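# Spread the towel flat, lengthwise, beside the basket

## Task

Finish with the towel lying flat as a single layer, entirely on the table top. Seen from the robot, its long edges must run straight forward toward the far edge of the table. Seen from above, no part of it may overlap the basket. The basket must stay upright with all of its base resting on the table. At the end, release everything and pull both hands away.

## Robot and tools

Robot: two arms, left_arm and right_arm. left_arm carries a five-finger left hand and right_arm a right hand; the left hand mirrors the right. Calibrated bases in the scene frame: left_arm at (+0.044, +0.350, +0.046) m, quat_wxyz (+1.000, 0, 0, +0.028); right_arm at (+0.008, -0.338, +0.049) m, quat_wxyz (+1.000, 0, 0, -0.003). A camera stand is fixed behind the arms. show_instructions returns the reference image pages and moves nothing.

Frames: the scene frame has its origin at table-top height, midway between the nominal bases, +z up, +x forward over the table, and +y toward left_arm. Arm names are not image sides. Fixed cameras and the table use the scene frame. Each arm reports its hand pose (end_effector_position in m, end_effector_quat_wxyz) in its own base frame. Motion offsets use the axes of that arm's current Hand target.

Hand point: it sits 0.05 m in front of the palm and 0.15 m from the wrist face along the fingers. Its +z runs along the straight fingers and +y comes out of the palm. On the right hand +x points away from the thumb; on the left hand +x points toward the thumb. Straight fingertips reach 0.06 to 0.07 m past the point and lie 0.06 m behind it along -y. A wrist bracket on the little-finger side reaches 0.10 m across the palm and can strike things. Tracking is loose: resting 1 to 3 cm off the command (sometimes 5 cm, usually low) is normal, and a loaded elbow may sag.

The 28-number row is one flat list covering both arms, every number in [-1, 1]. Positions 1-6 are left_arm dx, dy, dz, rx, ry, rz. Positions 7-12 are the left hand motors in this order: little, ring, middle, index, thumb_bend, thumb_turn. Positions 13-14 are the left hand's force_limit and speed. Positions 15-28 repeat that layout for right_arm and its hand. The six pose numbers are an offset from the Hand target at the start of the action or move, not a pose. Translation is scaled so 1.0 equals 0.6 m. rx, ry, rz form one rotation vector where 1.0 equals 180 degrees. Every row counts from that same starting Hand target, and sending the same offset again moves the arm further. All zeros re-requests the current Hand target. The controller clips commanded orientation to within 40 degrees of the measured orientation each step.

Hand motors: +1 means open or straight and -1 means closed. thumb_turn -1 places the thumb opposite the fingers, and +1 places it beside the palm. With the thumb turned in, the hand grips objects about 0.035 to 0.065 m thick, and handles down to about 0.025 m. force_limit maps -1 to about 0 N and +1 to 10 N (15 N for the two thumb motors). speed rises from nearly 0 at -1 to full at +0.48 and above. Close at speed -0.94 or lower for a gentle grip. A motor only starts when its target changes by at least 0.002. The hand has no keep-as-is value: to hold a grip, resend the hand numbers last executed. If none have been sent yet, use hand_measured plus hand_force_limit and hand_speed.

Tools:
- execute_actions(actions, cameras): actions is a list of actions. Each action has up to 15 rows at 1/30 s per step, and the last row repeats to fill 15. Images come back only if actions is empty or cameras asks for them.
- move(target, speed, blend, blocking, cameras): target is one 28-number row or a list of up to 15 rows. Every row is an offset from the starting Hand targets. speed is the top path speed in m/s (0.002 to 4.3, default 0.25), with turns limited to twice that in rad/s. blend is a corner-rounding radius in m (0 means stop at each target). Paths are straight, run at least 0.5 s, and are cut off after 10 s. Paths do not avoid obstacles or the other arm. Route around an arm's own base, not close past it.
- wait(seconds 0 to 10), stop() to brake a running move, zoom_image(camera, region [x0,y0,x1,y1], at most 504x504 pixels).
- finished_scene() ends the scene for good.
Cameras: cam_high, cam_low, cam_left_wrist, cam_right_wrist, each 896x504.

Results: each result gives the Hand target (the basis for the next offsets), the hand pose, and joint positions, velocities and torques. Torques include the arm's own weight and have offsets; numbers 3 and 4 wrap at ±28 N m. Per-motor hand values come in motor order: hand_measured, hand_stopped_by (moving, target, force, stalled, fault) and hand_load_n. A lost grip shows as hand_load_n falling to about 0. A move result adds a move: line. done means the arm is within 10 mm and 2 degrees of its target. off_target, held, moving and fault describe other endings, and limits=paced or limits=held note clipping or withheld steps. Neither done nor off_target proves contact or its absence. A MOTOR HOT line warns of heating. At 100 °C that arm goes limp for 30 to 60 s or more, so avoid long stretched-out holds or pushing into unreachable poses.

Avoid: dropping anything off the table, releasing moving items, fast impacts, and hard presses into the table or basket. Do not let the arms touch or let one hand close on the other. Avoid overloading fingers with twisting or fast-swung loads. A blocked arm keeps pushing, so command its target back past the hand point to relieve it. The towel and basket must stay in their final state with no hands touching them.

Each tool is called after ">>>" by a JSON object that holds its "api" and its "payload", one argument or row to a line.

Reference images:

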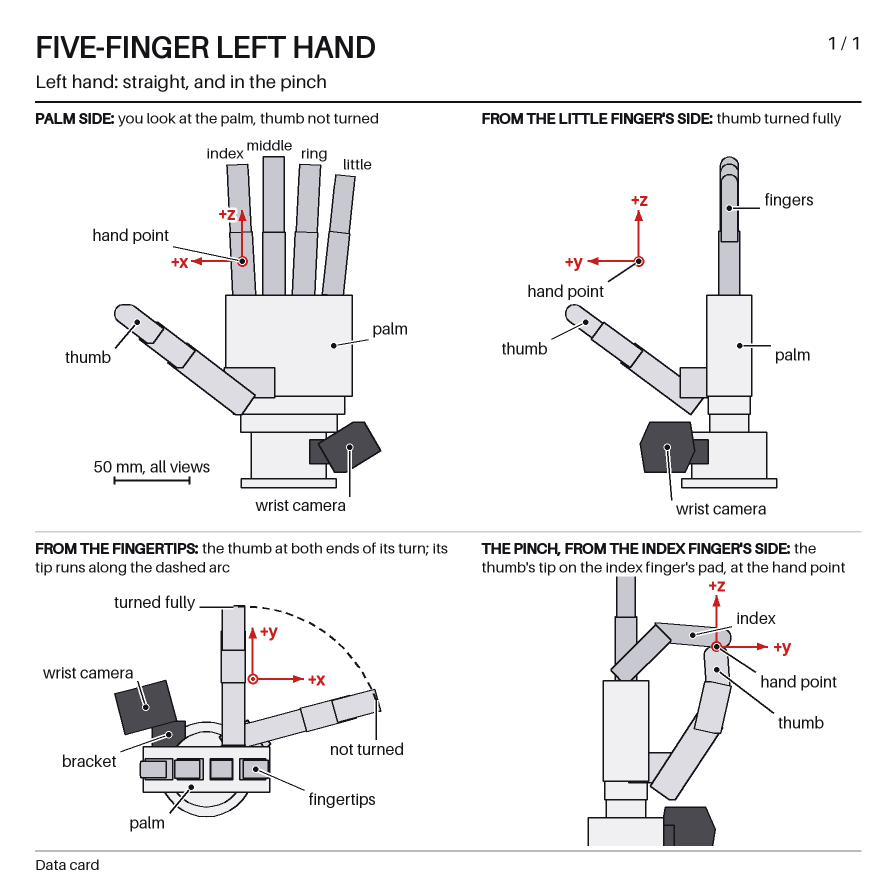

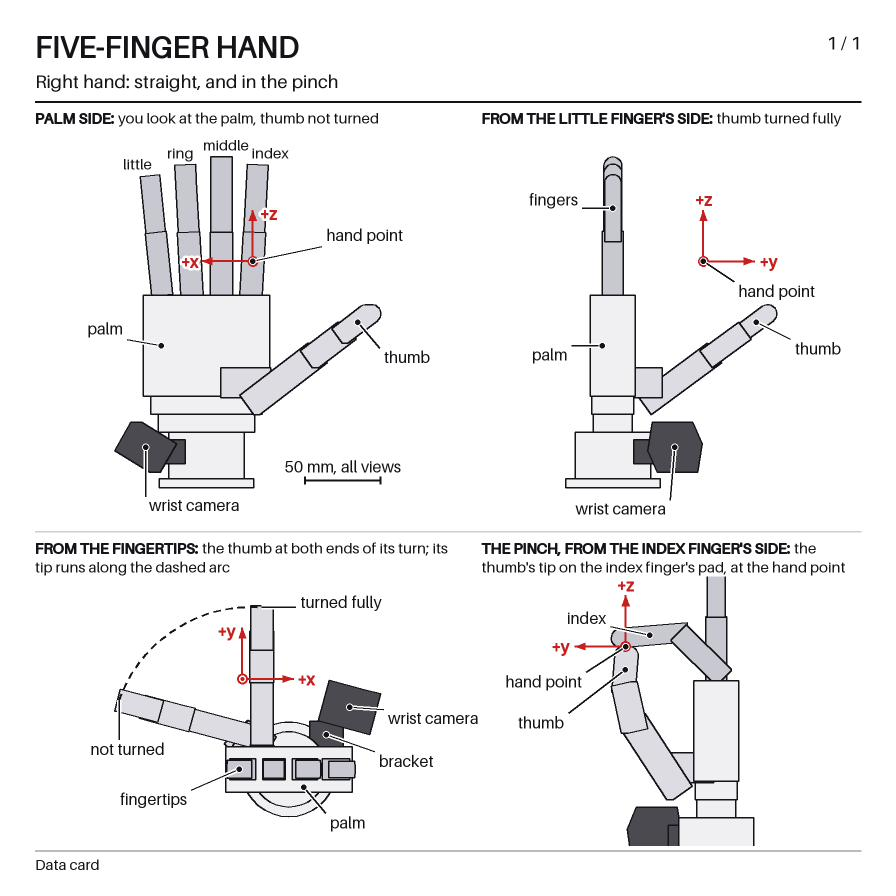

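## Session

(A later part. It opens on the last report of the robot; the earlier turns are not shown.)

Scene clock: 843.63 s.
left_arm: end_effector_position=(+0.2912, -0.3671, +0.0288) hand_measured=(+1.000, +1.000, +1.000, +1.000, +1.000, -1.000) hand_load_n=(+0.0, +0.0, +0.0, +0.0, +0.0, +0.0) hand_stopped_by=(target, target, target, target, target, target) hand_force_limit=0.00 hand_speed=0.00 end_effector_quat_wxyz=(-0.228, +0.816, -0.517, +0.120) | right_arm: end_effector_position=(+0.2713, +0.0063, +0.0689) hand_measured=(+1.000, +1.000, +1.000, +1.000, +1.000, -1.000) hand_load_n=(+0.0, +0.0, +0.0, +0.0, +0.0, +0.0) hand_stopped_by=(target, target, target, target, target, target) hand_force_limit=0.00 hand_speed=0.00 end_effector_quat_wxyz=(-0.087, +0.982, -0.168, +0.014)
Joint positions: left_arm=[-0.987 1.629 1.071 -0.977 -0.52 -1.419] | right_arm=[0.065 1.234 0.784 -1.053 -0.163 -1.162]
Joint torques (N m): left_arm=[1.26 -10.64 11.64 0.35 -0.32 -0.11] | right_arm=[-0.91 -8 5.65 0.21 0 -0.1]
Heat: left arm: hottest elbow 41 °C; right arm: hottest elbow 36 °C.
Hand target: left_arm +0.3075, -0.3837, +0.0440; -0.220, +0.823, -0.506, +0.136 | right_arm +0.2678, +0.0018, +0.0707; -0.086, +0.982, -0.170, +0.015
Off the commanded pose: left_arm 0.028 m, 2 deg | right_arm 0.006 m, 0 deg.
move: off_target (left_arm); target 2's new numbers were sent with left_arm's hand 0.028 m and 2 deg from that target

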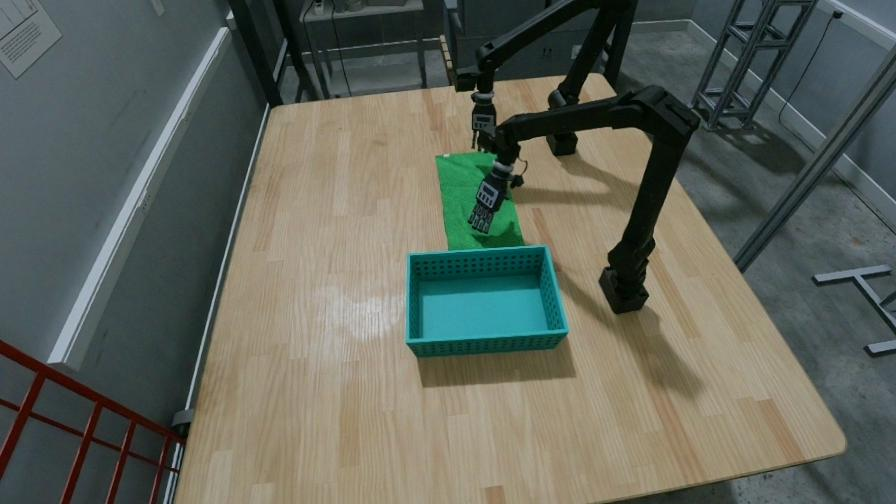

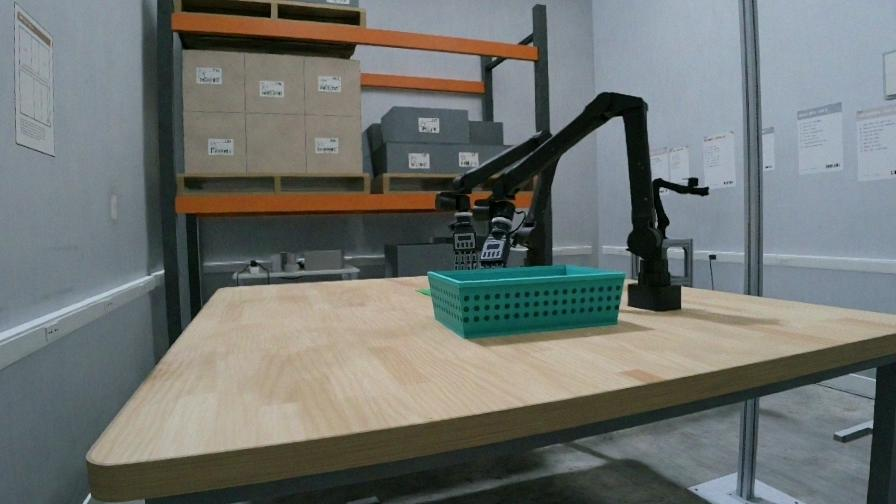

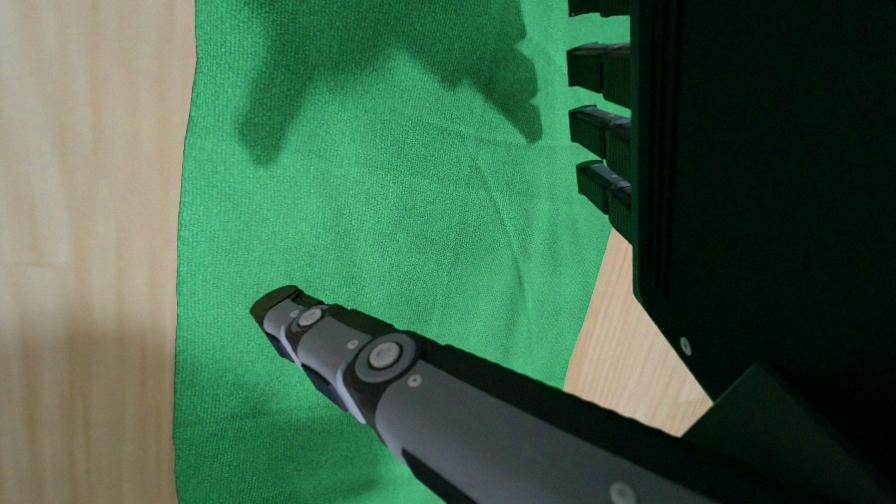

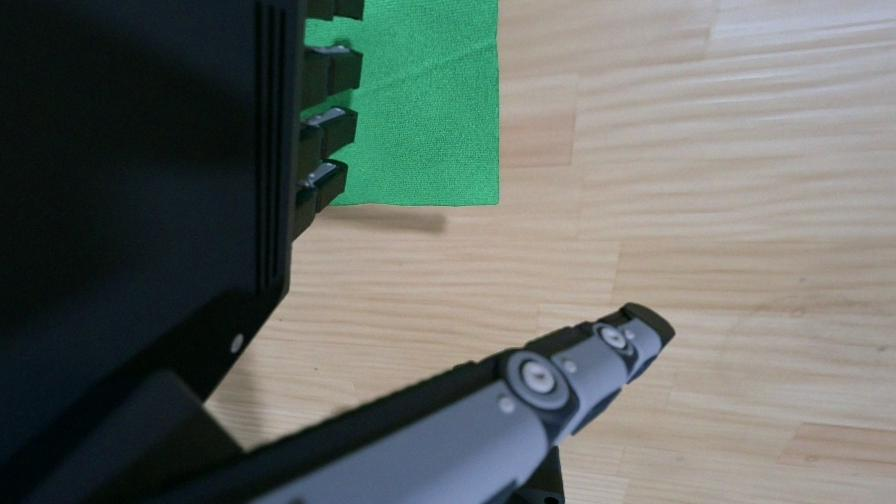

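>>> {"api": "move", "payload": {
  "target": [0,0.0667,0.1155,0,0,0,1,1,1,1,1,-1,0,0,0,0.0255,0.1444,0,0,0,1,1,1,1,1,-1,0,0],
  "speed": 0.08,
  "cameras": ["all"]
}}

Scene clock: 877.63 s.
left_arm: end_effector_position=(+0.3125, -0.3926, -0.0075) hand_measured=(+1.000, +1.000, +1.000, +1.000, +1.000, -1.000) hand_load_n=(+0.0, +0.0, +0.5, +0.0, -0.5, +0.0) hand_stopped_by=(target, target, target, target, target, target) hand_force_limit=0.00 hand_speed=0.00 end_effector_quat_wxyz=(-0.220, +0.820, -0.505, +0.158) | right_arm: end_effector_position=(+0.2769, +0.0086, +0.0160) hand_measured=(+1.000, +1.000, +1.000, +1.000, +1.000, -1.000) hand_load_n=(+0.0, -0.5, +0.0, +0.0, +0.0, +0.0) hand_stopped_by=(target, target, target, target, target, target) hand_force_limit=0.00 hand_speed=0.00 end_effector_quat_wxyz=(-0.099, +0.980, -0.166, +0.036)
Joint positions: left_arm=[-0.987 1.719 1.062 -0.801 -0.538 -1.422] | right_arm=[0.062 1.297 0.682 -0.838 -0.176 -1.162]
Joint torques (N m): left_arm=[1.03 -9.05 4.82 1.47 0.41 -0.09] | right_arm=[-0.62 -1.73 2.74 3.11 0.42 -0.09]
Heat: left arm: hottest elbow 44 °C; right arm: hottest elbow 35 °C.
Hand target: left_arm +0.3075, -0.3839, -0.0359; -0.220, +0.823, -0.506, +0.136 | right_arm +0.2678, +0.0019, -0.0174; -0.086, +0.982, -0.170, +0.015
Off the commanded pose: left_arm 0.030 m, 3 deg | right_arm 0.035 m, 3 deg.
move: off_target (left_arm, right_arm)

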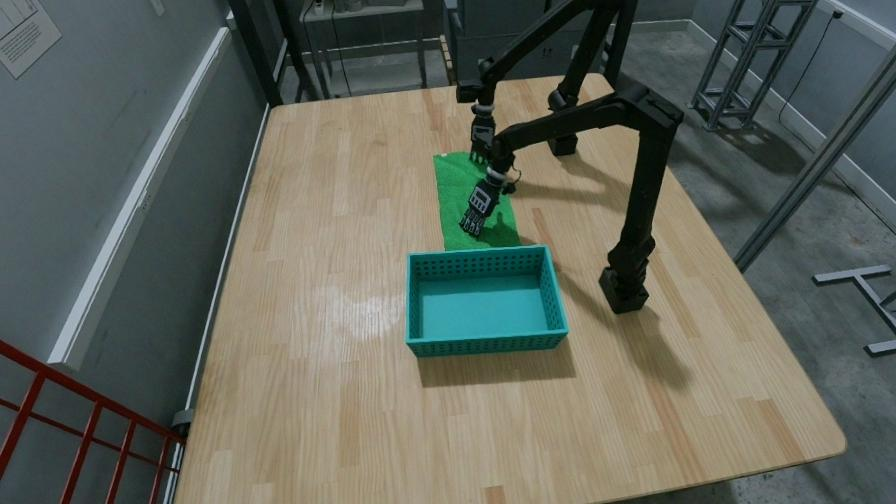

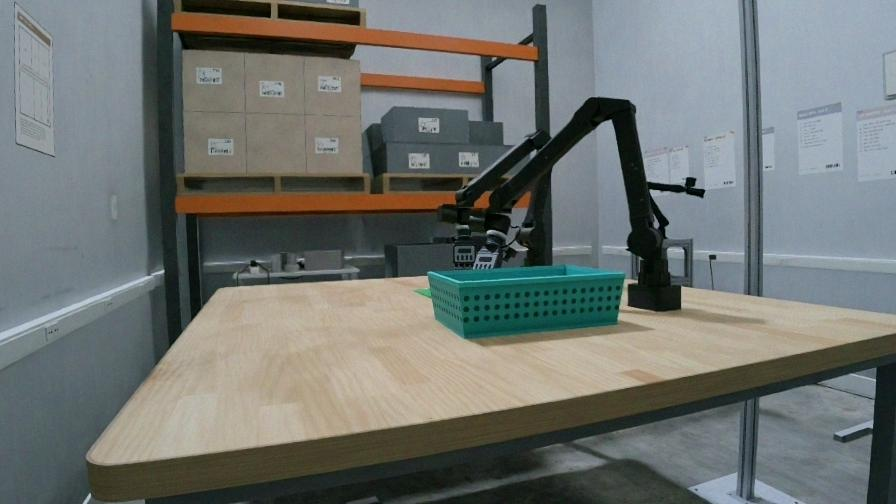

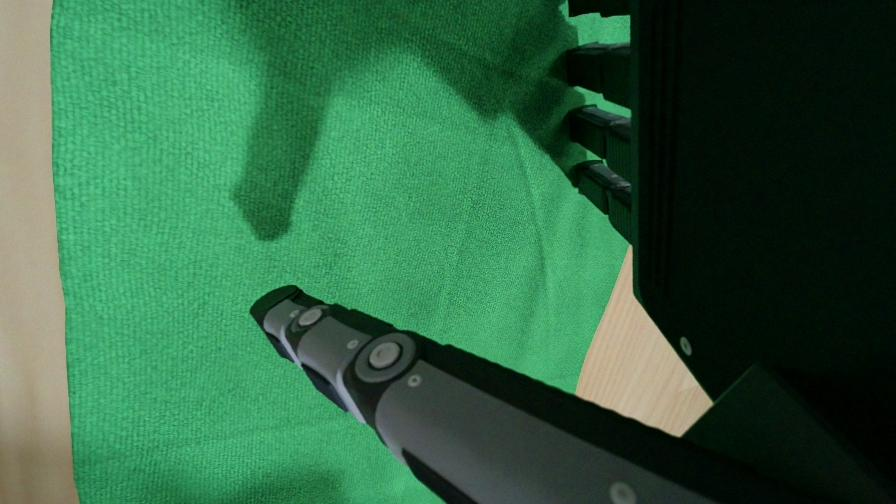

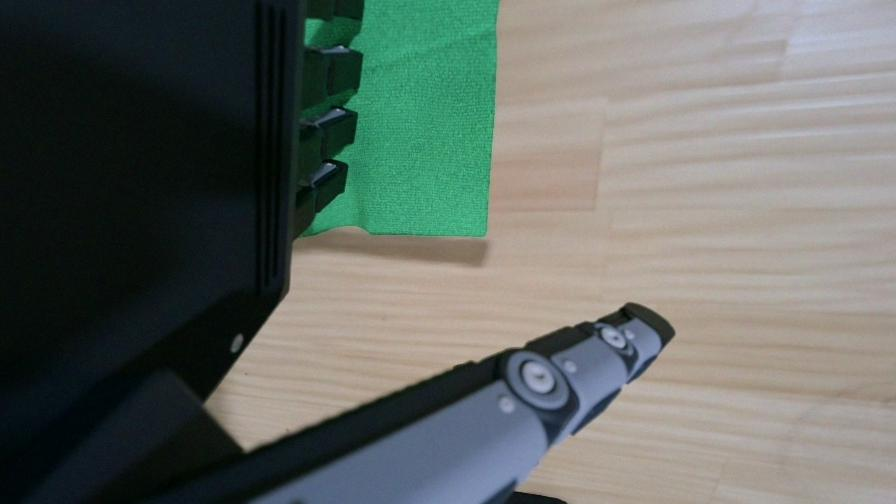

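>>> {"api": "move", "payload": {
  "target": [
    [0.0248,-0.0578,0.0218,0,0.0611,0.1058,1,1,1,1,1,-1,0,0,-0.1533,-0.0523,-0.0161,0,0.0212,0.1204,1,1,1,1,1,-1,0,0],
    [0.0697,-0.0943,0.043,0,0.1222,0.2116,1,1,1,1,1,-1,0,0,-0.2847,-0.1568,0.0022,0,0.0424,0.2408,1,1,1,1,1,-1,0,0]
  ],
  "speed": 0.1,
  "blend": [0.03,0],
  "cameras": ["all"]
}}

Scene clock: 898.00 s.
left_arm: end_effector_position=(+0.3806, -0.3925, -0.0073) hand_measured=(+1.000, +1.000, +1.000, +1.000, +1.000, -1.000) hand_load_n=(+0.0, -0.5, +0.5, +0.0, +0.0, +0.0) hand_stopped_by=(target, target, target, target, target, target) hand_force_limit=0.00 hand_speed=0.00 end_effector_quat_wxyz=(+0.162, -0.576, +0.769, -0.227) | right_arm: end_effector_position=(+0.1652, +0.1542, +0.0150) hand_measured=(+1.000, +1.000, +1.000, +1.000, +1.000, -1.000) hand_load_n=(+0.0, +0.0, +0.5, +0.0, +0.0, +0.0) hand_stopped_by=(target, target, target, target, target, target) hand_force_limit=0.00 hand_speed=0.00 end_effector_quat_wxyz=(-0.107, +0.838, -0.531, +0.070)
Joint positions: left_arm=[-0.794 1.735 1.057 -0.382 -0.253 -0.442] | right_arm=[0.614 1.026 0.476 -0.769 0.047 0.168]
Joint torques (N m): left_arm=[0.79 -8.88 8.73 1.24 0.52 0.04] | right_arm=[2.14 -1.79 3.37 0.01 -0.51 0.08]
Heat: left arm: hottest elbow 40 °C; right arm: hottest elbow 34 °C.
Hand target: left_arm +0.3816, -0.3932, -0.0300; +0.154, -0.573, +0.777, -0.208 | right_arm +0.1383, +0.1469, -0.0021; -0.074, +0.846, -0.525, +0.046
Off the commanded pose: left_arm 0.023 m, 2 deg | right_arm 0.033 m, 5 deg.
move: off_target (left_arm, right_arm)

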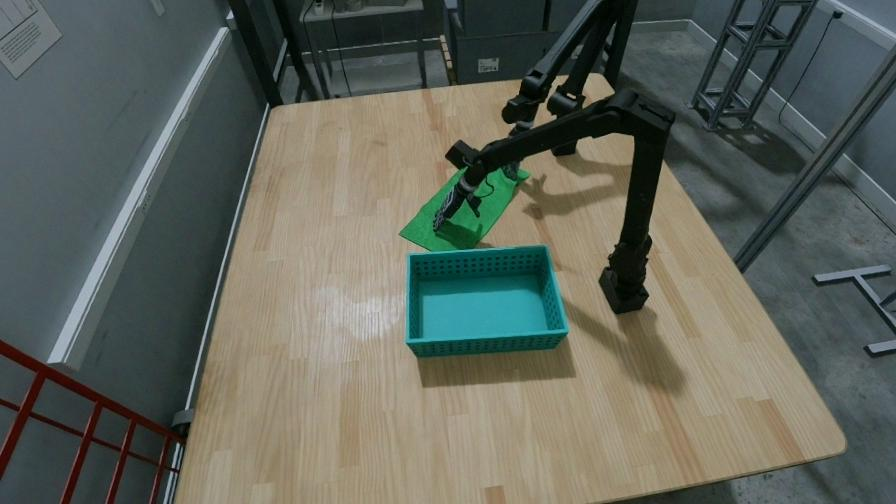

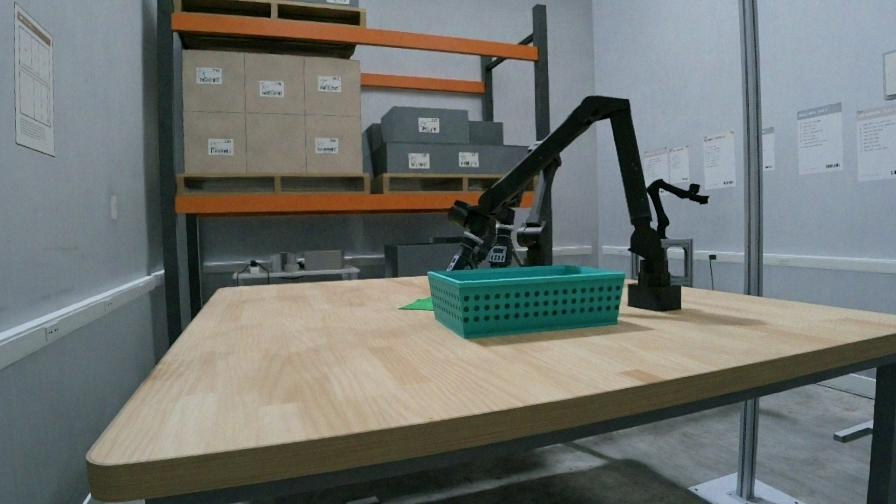

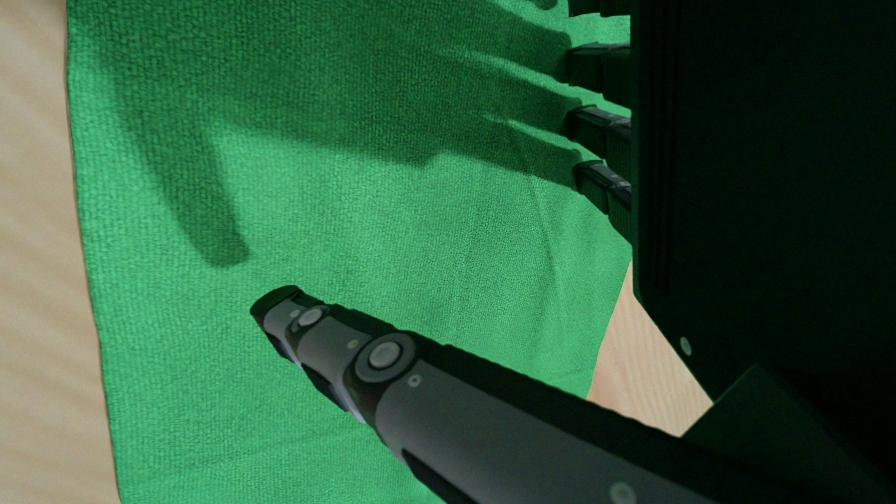

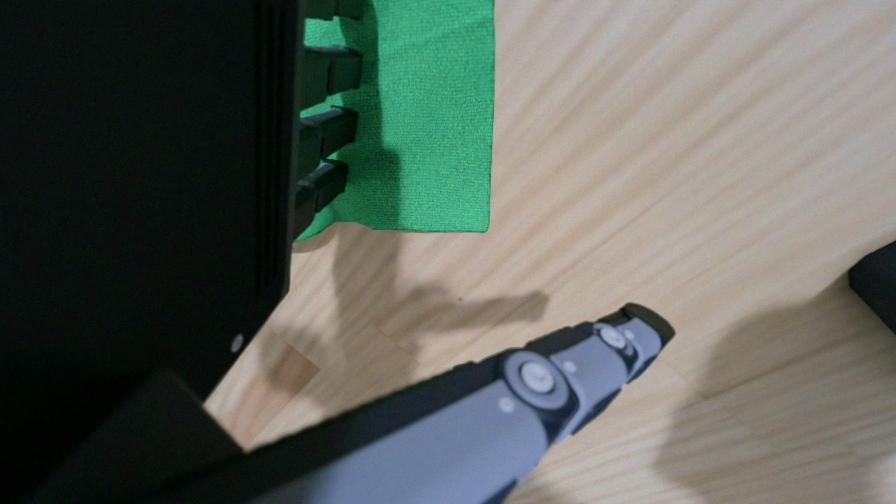

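>>> {"api": "move", "payload": {
  "target": [
    [0.0257,-0.0472,0.0273,0,0.0611,0.1058,1,1,1,1,1,-1,0,0,-0.1667,-0.0413,0.0073,0,0.0212,0.1204,1,1,1,1,1,-1,0,0],
    [0.0723,-0.0777,0.0448,0,0.1222,0.2116,1,1,1,1,1,-1,0,0,-0.3092,-0.1402,0.0247,0,0.0424,0.2408,1,1,1,1,1,-1,0,0]
  ],
  "speed": 0.1,
  "blend": [0.03,0],
  "cameras": ["all"]
}}

Scene clock: 922.20 s.
left_arm: end_effector_position=(+0.4228, -0.4510, -0.0064) hand_measured=(+1.000, +1.000, +1.000, +1.000, +1.000, -1.000) hand_load_n=(+0.0, +0.5, +0.0, +0.0, +0.0, +0.0) hand_stopped_by=(target, target, target, target, target, target) hand_force_limit=0.00 hand_speed=0.00 end_effector_quat_wxyz=(+0.079, -0.243, +0.928, -0.271) | right_arm: end_effector_position=(+0.1467, +0.3447, +0.0186) hand_measured=(+1.000, +1.000, +1.000, +1.000, +1.000, -1.000) hand_load_n=(+0.0, +0.0, +1.0, +0.0, +0.0, +0.0) hand_stopped_by=(target, target, target, target, target, target) hand_force_limit=0.00 hand_speed=0.00 end_effector_quat_wxyz=(+0.079, -0.577, +0.809, -0.074)
Joint positions: left_arm=[-0.747 1.92 1.338 -0.435 0.153 0.268] | right_arm=[1.108 1.392 0.772 -0.88 0.204 1.432]
Joint torques (N m): left_arm=[0.32 -11.99 9.62 0.59 0.32 0.04] | right_arm=[2.2 -3.49 5.87 1.01 -0.92 0.06]
Heat: left arm: hottest elbow 39 °C; right arm: hottest elbow 33 °C.
Hand target: left_arm +0.4202, -0.4506, -0.0299; +0.064, -0.241, +0.935, -0.251 | right_arm +0.1325, +0.3511, -0.0019; +0.052, -0.588, +0.804, -0.070
Off the commanded pose: left_arm 0.024 m, 3 deg | right_arm 0.026 m, 3 deg.
move: off_target (left_arm, right_arm)

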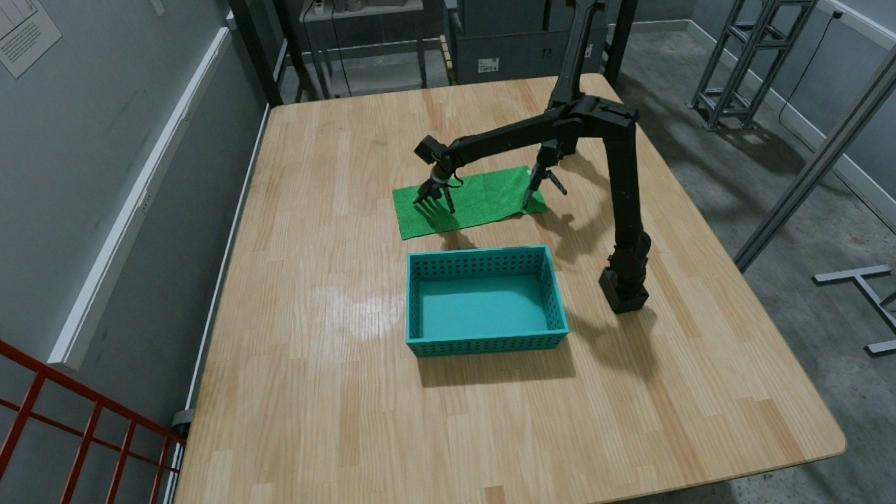

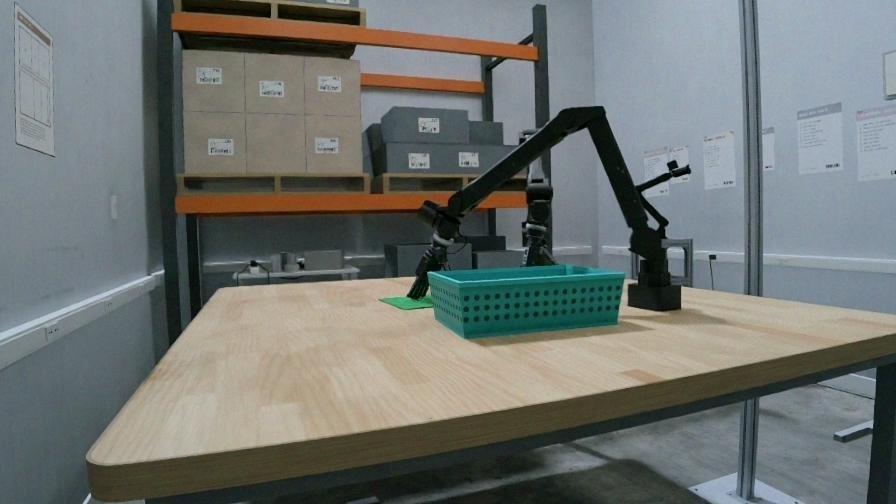

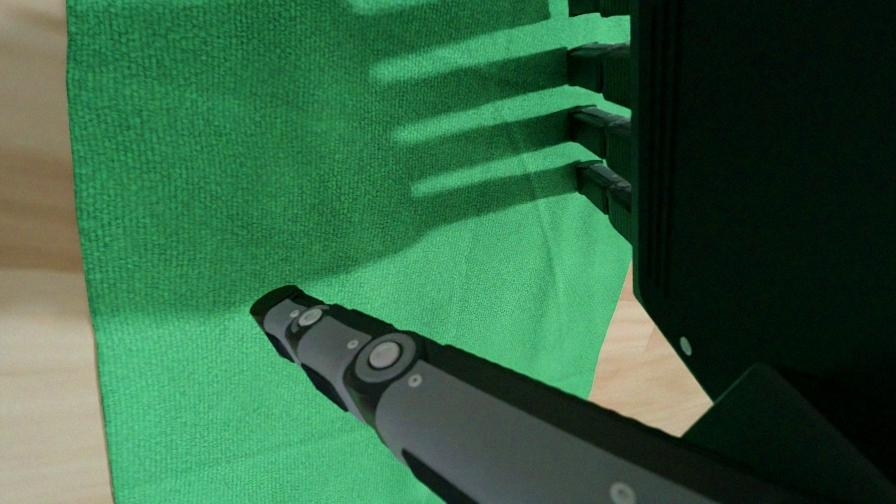

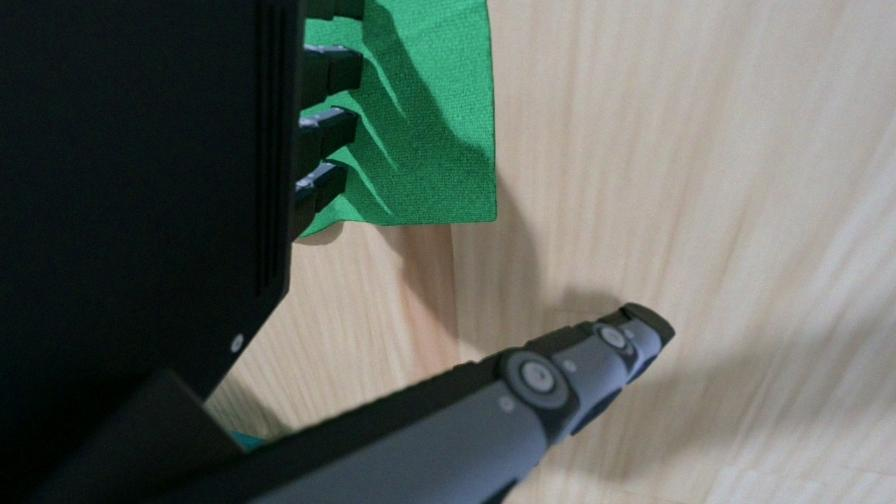

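>>> {"api": "move", "payload": {
  "target": [0.0045,-0.0253,0.0145,0,0.0222,0.0385,1,1,1,1,1,-1,0,0,-0.0592,0.0028,-0.0005,0,0.0077,0.0438,1,1,1,1,1,-1,0,0],
  "speed": 0.08,
  "cameras": ["cam_high"]
}}

Scene clock: 947.17 s.
left_arm: end_effector_position=(+0.4299, -0.4641, -0.0057) hand_measured=(+1.000, +1.000, +1.000, +1.000, +1.000, -1.000) hand_load_n=(+0.0, +0.0, +0.0, +0.0, +0.0, +0.5) hand_stopped_by=(target, target, target, target, target, target) hand_force_limit=0.00 hand_speed=0.00 end_effector_quat_wxyz=(+0.060, -0.180, +0.943, -0.273) | right_arm: end_effector_position=(+0.1546, +0.3756, +0.0193) hand_measured=(+1.000, +1.000, +1.000, +1.000, +1.000, -1.000) hand_load_n=(+0.0, +0.0, +1.0, +0.0, +0.0, +0.0) hand_stopped_by=(target, target, target, target, target, target) hand_force_limit=0.00 hand_speed=0.00 end_effector_quat_wxyz=(+0.070, -0.521, +0.847, -0.077)
Joint positions: left_arm=[-0.747 1.968 1.421 -0.498 0.22 0.388] | right_arm=[1.137 1.471 0.858 -0.925 0.206 1.601]
Joint torques (N m): left_arm=[-0.21 -12.28 9.99 0.65 0.19 0.02] | right_arm=[2.14 -4.6 6.23 1.14 -0.96 0.06]
Heat: left arm: hottest elbow 40 °C; right arm: hottest elbow 34 °C.
Hand target: left_arm +0.4263, -0.4672, -0.0298; +0.047, -0.175, +0.950, -0.255 | right_arm +0.1416, +0.3854, -0.0019; +0.047, -0.530, +0.843, -0.073
Off the commanded pose: left_arm 0.025 m, 3 deg | right_arm 0.027 m, 3 deg.
move: off_target (left_arm, right_arm)
Images, in order (width x height): cam_high 896x504.

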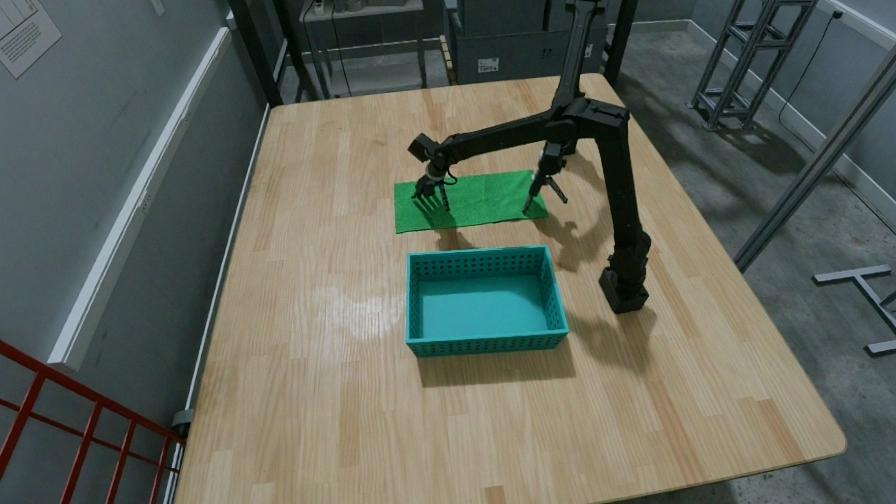

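>>> {"api": "zoom_image", "payload": {
  "camera": "cam_high",
  "region": [380, 140, 570, 260]
}}

Scaled by 2.653 from the camera's 896x504 image, which has a finer 1280x720 frame.

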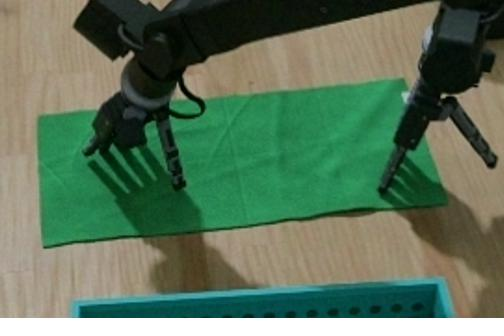

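>>> {"api": "move", "payload": {
  "target": [
    [-0.0075,-0.1228,-0.218,0,0,0,1,1,1,1,1,-1,0,0,0.0057,-0.0697,-0.2417,0,0,0,1,1,1,1,1,-1,0,0],
    [-0.2915,0.7012,-0.9433,0,-0.139,-0.2406,1,1,1,1,1,-1,0,0,0.4932,-0.5137,-0.2852,0,0,0,1,1,1,1,1,-1,0,0]
  ],
  "speed": [0.12,0.3],
  "blend": [0.03,0],
  "cameras": ["all"]
}}

Scene clock: 996.43 s.
left_arm: end_effector_position=(+0.3460, +0.1883, +0.2267) hand_measured=(+1.000, +1.000, +1.000, +1.000, +1.000, -1.000) hand_load_n=(+0.0, +0.0, +0.0, +0.0, +0.0, +0.5) hand_stopped_by=(target, target, target, target, target, target) hand_force_limit=0.00 hand_speed=0.00 end_effector_quat_wxyz=(+0.125, -0.568, +0.786, -0.211) | right_arm: end_effector_position=(+0.2440, +0.0050, +0.2012) hand_measured=(+1.000, +1.000, +1.000, +1.000, +1.000, -1.000) hand_load_n=(+0.0, +0.0, +0.0, +0.0, +0.0, +0.0) hand_stopped_by=(target, target, target, target, target, target) hand_force_limit=0.00 hand_speed=0.00 end_effector_quat_wxyz=(+0.029, -0.533, +0.844, -0.060)
Joint positions: left_arm=[0.638 1.335 1.287 -1.258 0.424 0.9] | right_arm=[-0.13 1 0.973 -1.422 0.055 0.312]
Joint torques (N m): left_arm=[0.73 -8.76 14.31 0.69 0.44 0] | right_arm=[-0.85 -3.9 10.91 0.62 -0.05 -0.11]
Heat: left arm: hottest elbow 40 °C; right arm: hottest elbow 35 °C.
Hand target: left_arm +0.3593, +0.2002, +0.2497; +0.150, -0.560, +0.787, -0.211 | right_arm +0.2601, -0.0002, +0.2197; +0.047, -0.530, +0.843, -0.073
Off the commanded pose: left_arm 0.029 m, 3 deg | right_arm 0.025 m, 3 deg.
move: off_target (left_arm, right_arm)

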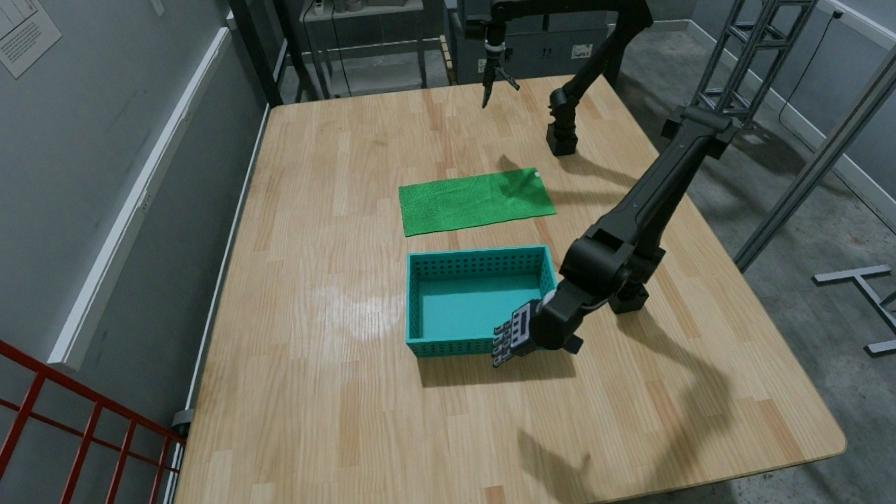

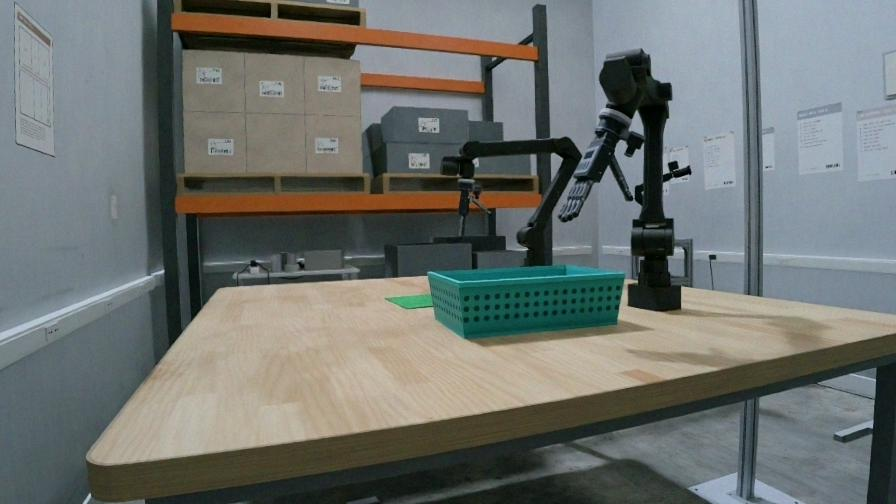

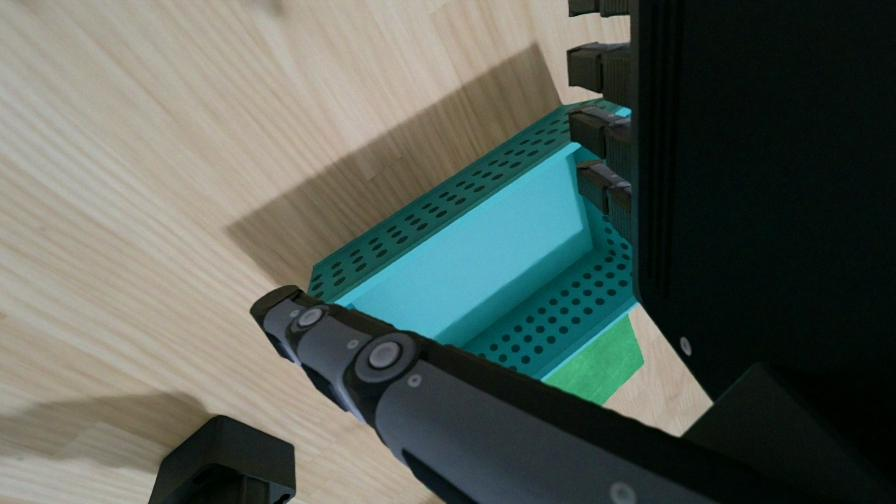

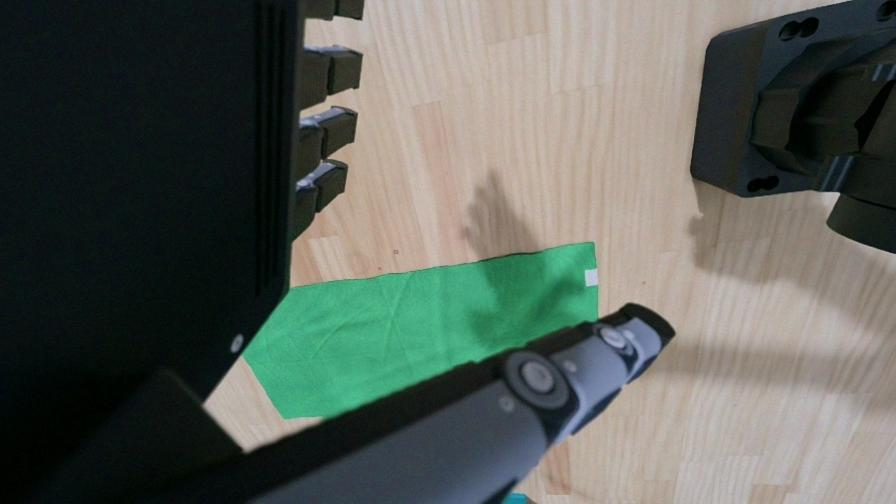

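>>> {"api": "zoom_image", "payload": {
  "camera": "cam_high",
  "region": [380, 150, 580, 250]
}}

>>> {"api": "zoom_image", "payload": {
  "camera": "cam_right_wrist",
  "region": [230, 220, 630, 440]
}}

Scaled by 2.520 from the camera's 896x504 image, which has a finer 1280x720 frame.

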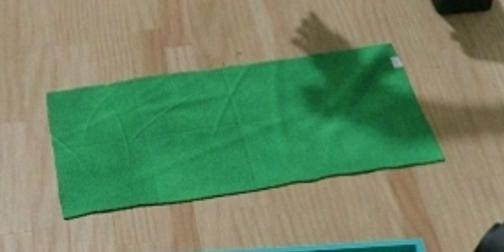

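Scaled by 1.260 from the camera's 896x504 image, which has a finer 1280x720 frame.

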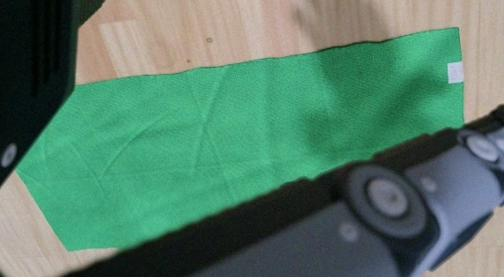

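>>> {"api": "finished_scene", "payload": {

}}

The scene is finished: the task was done.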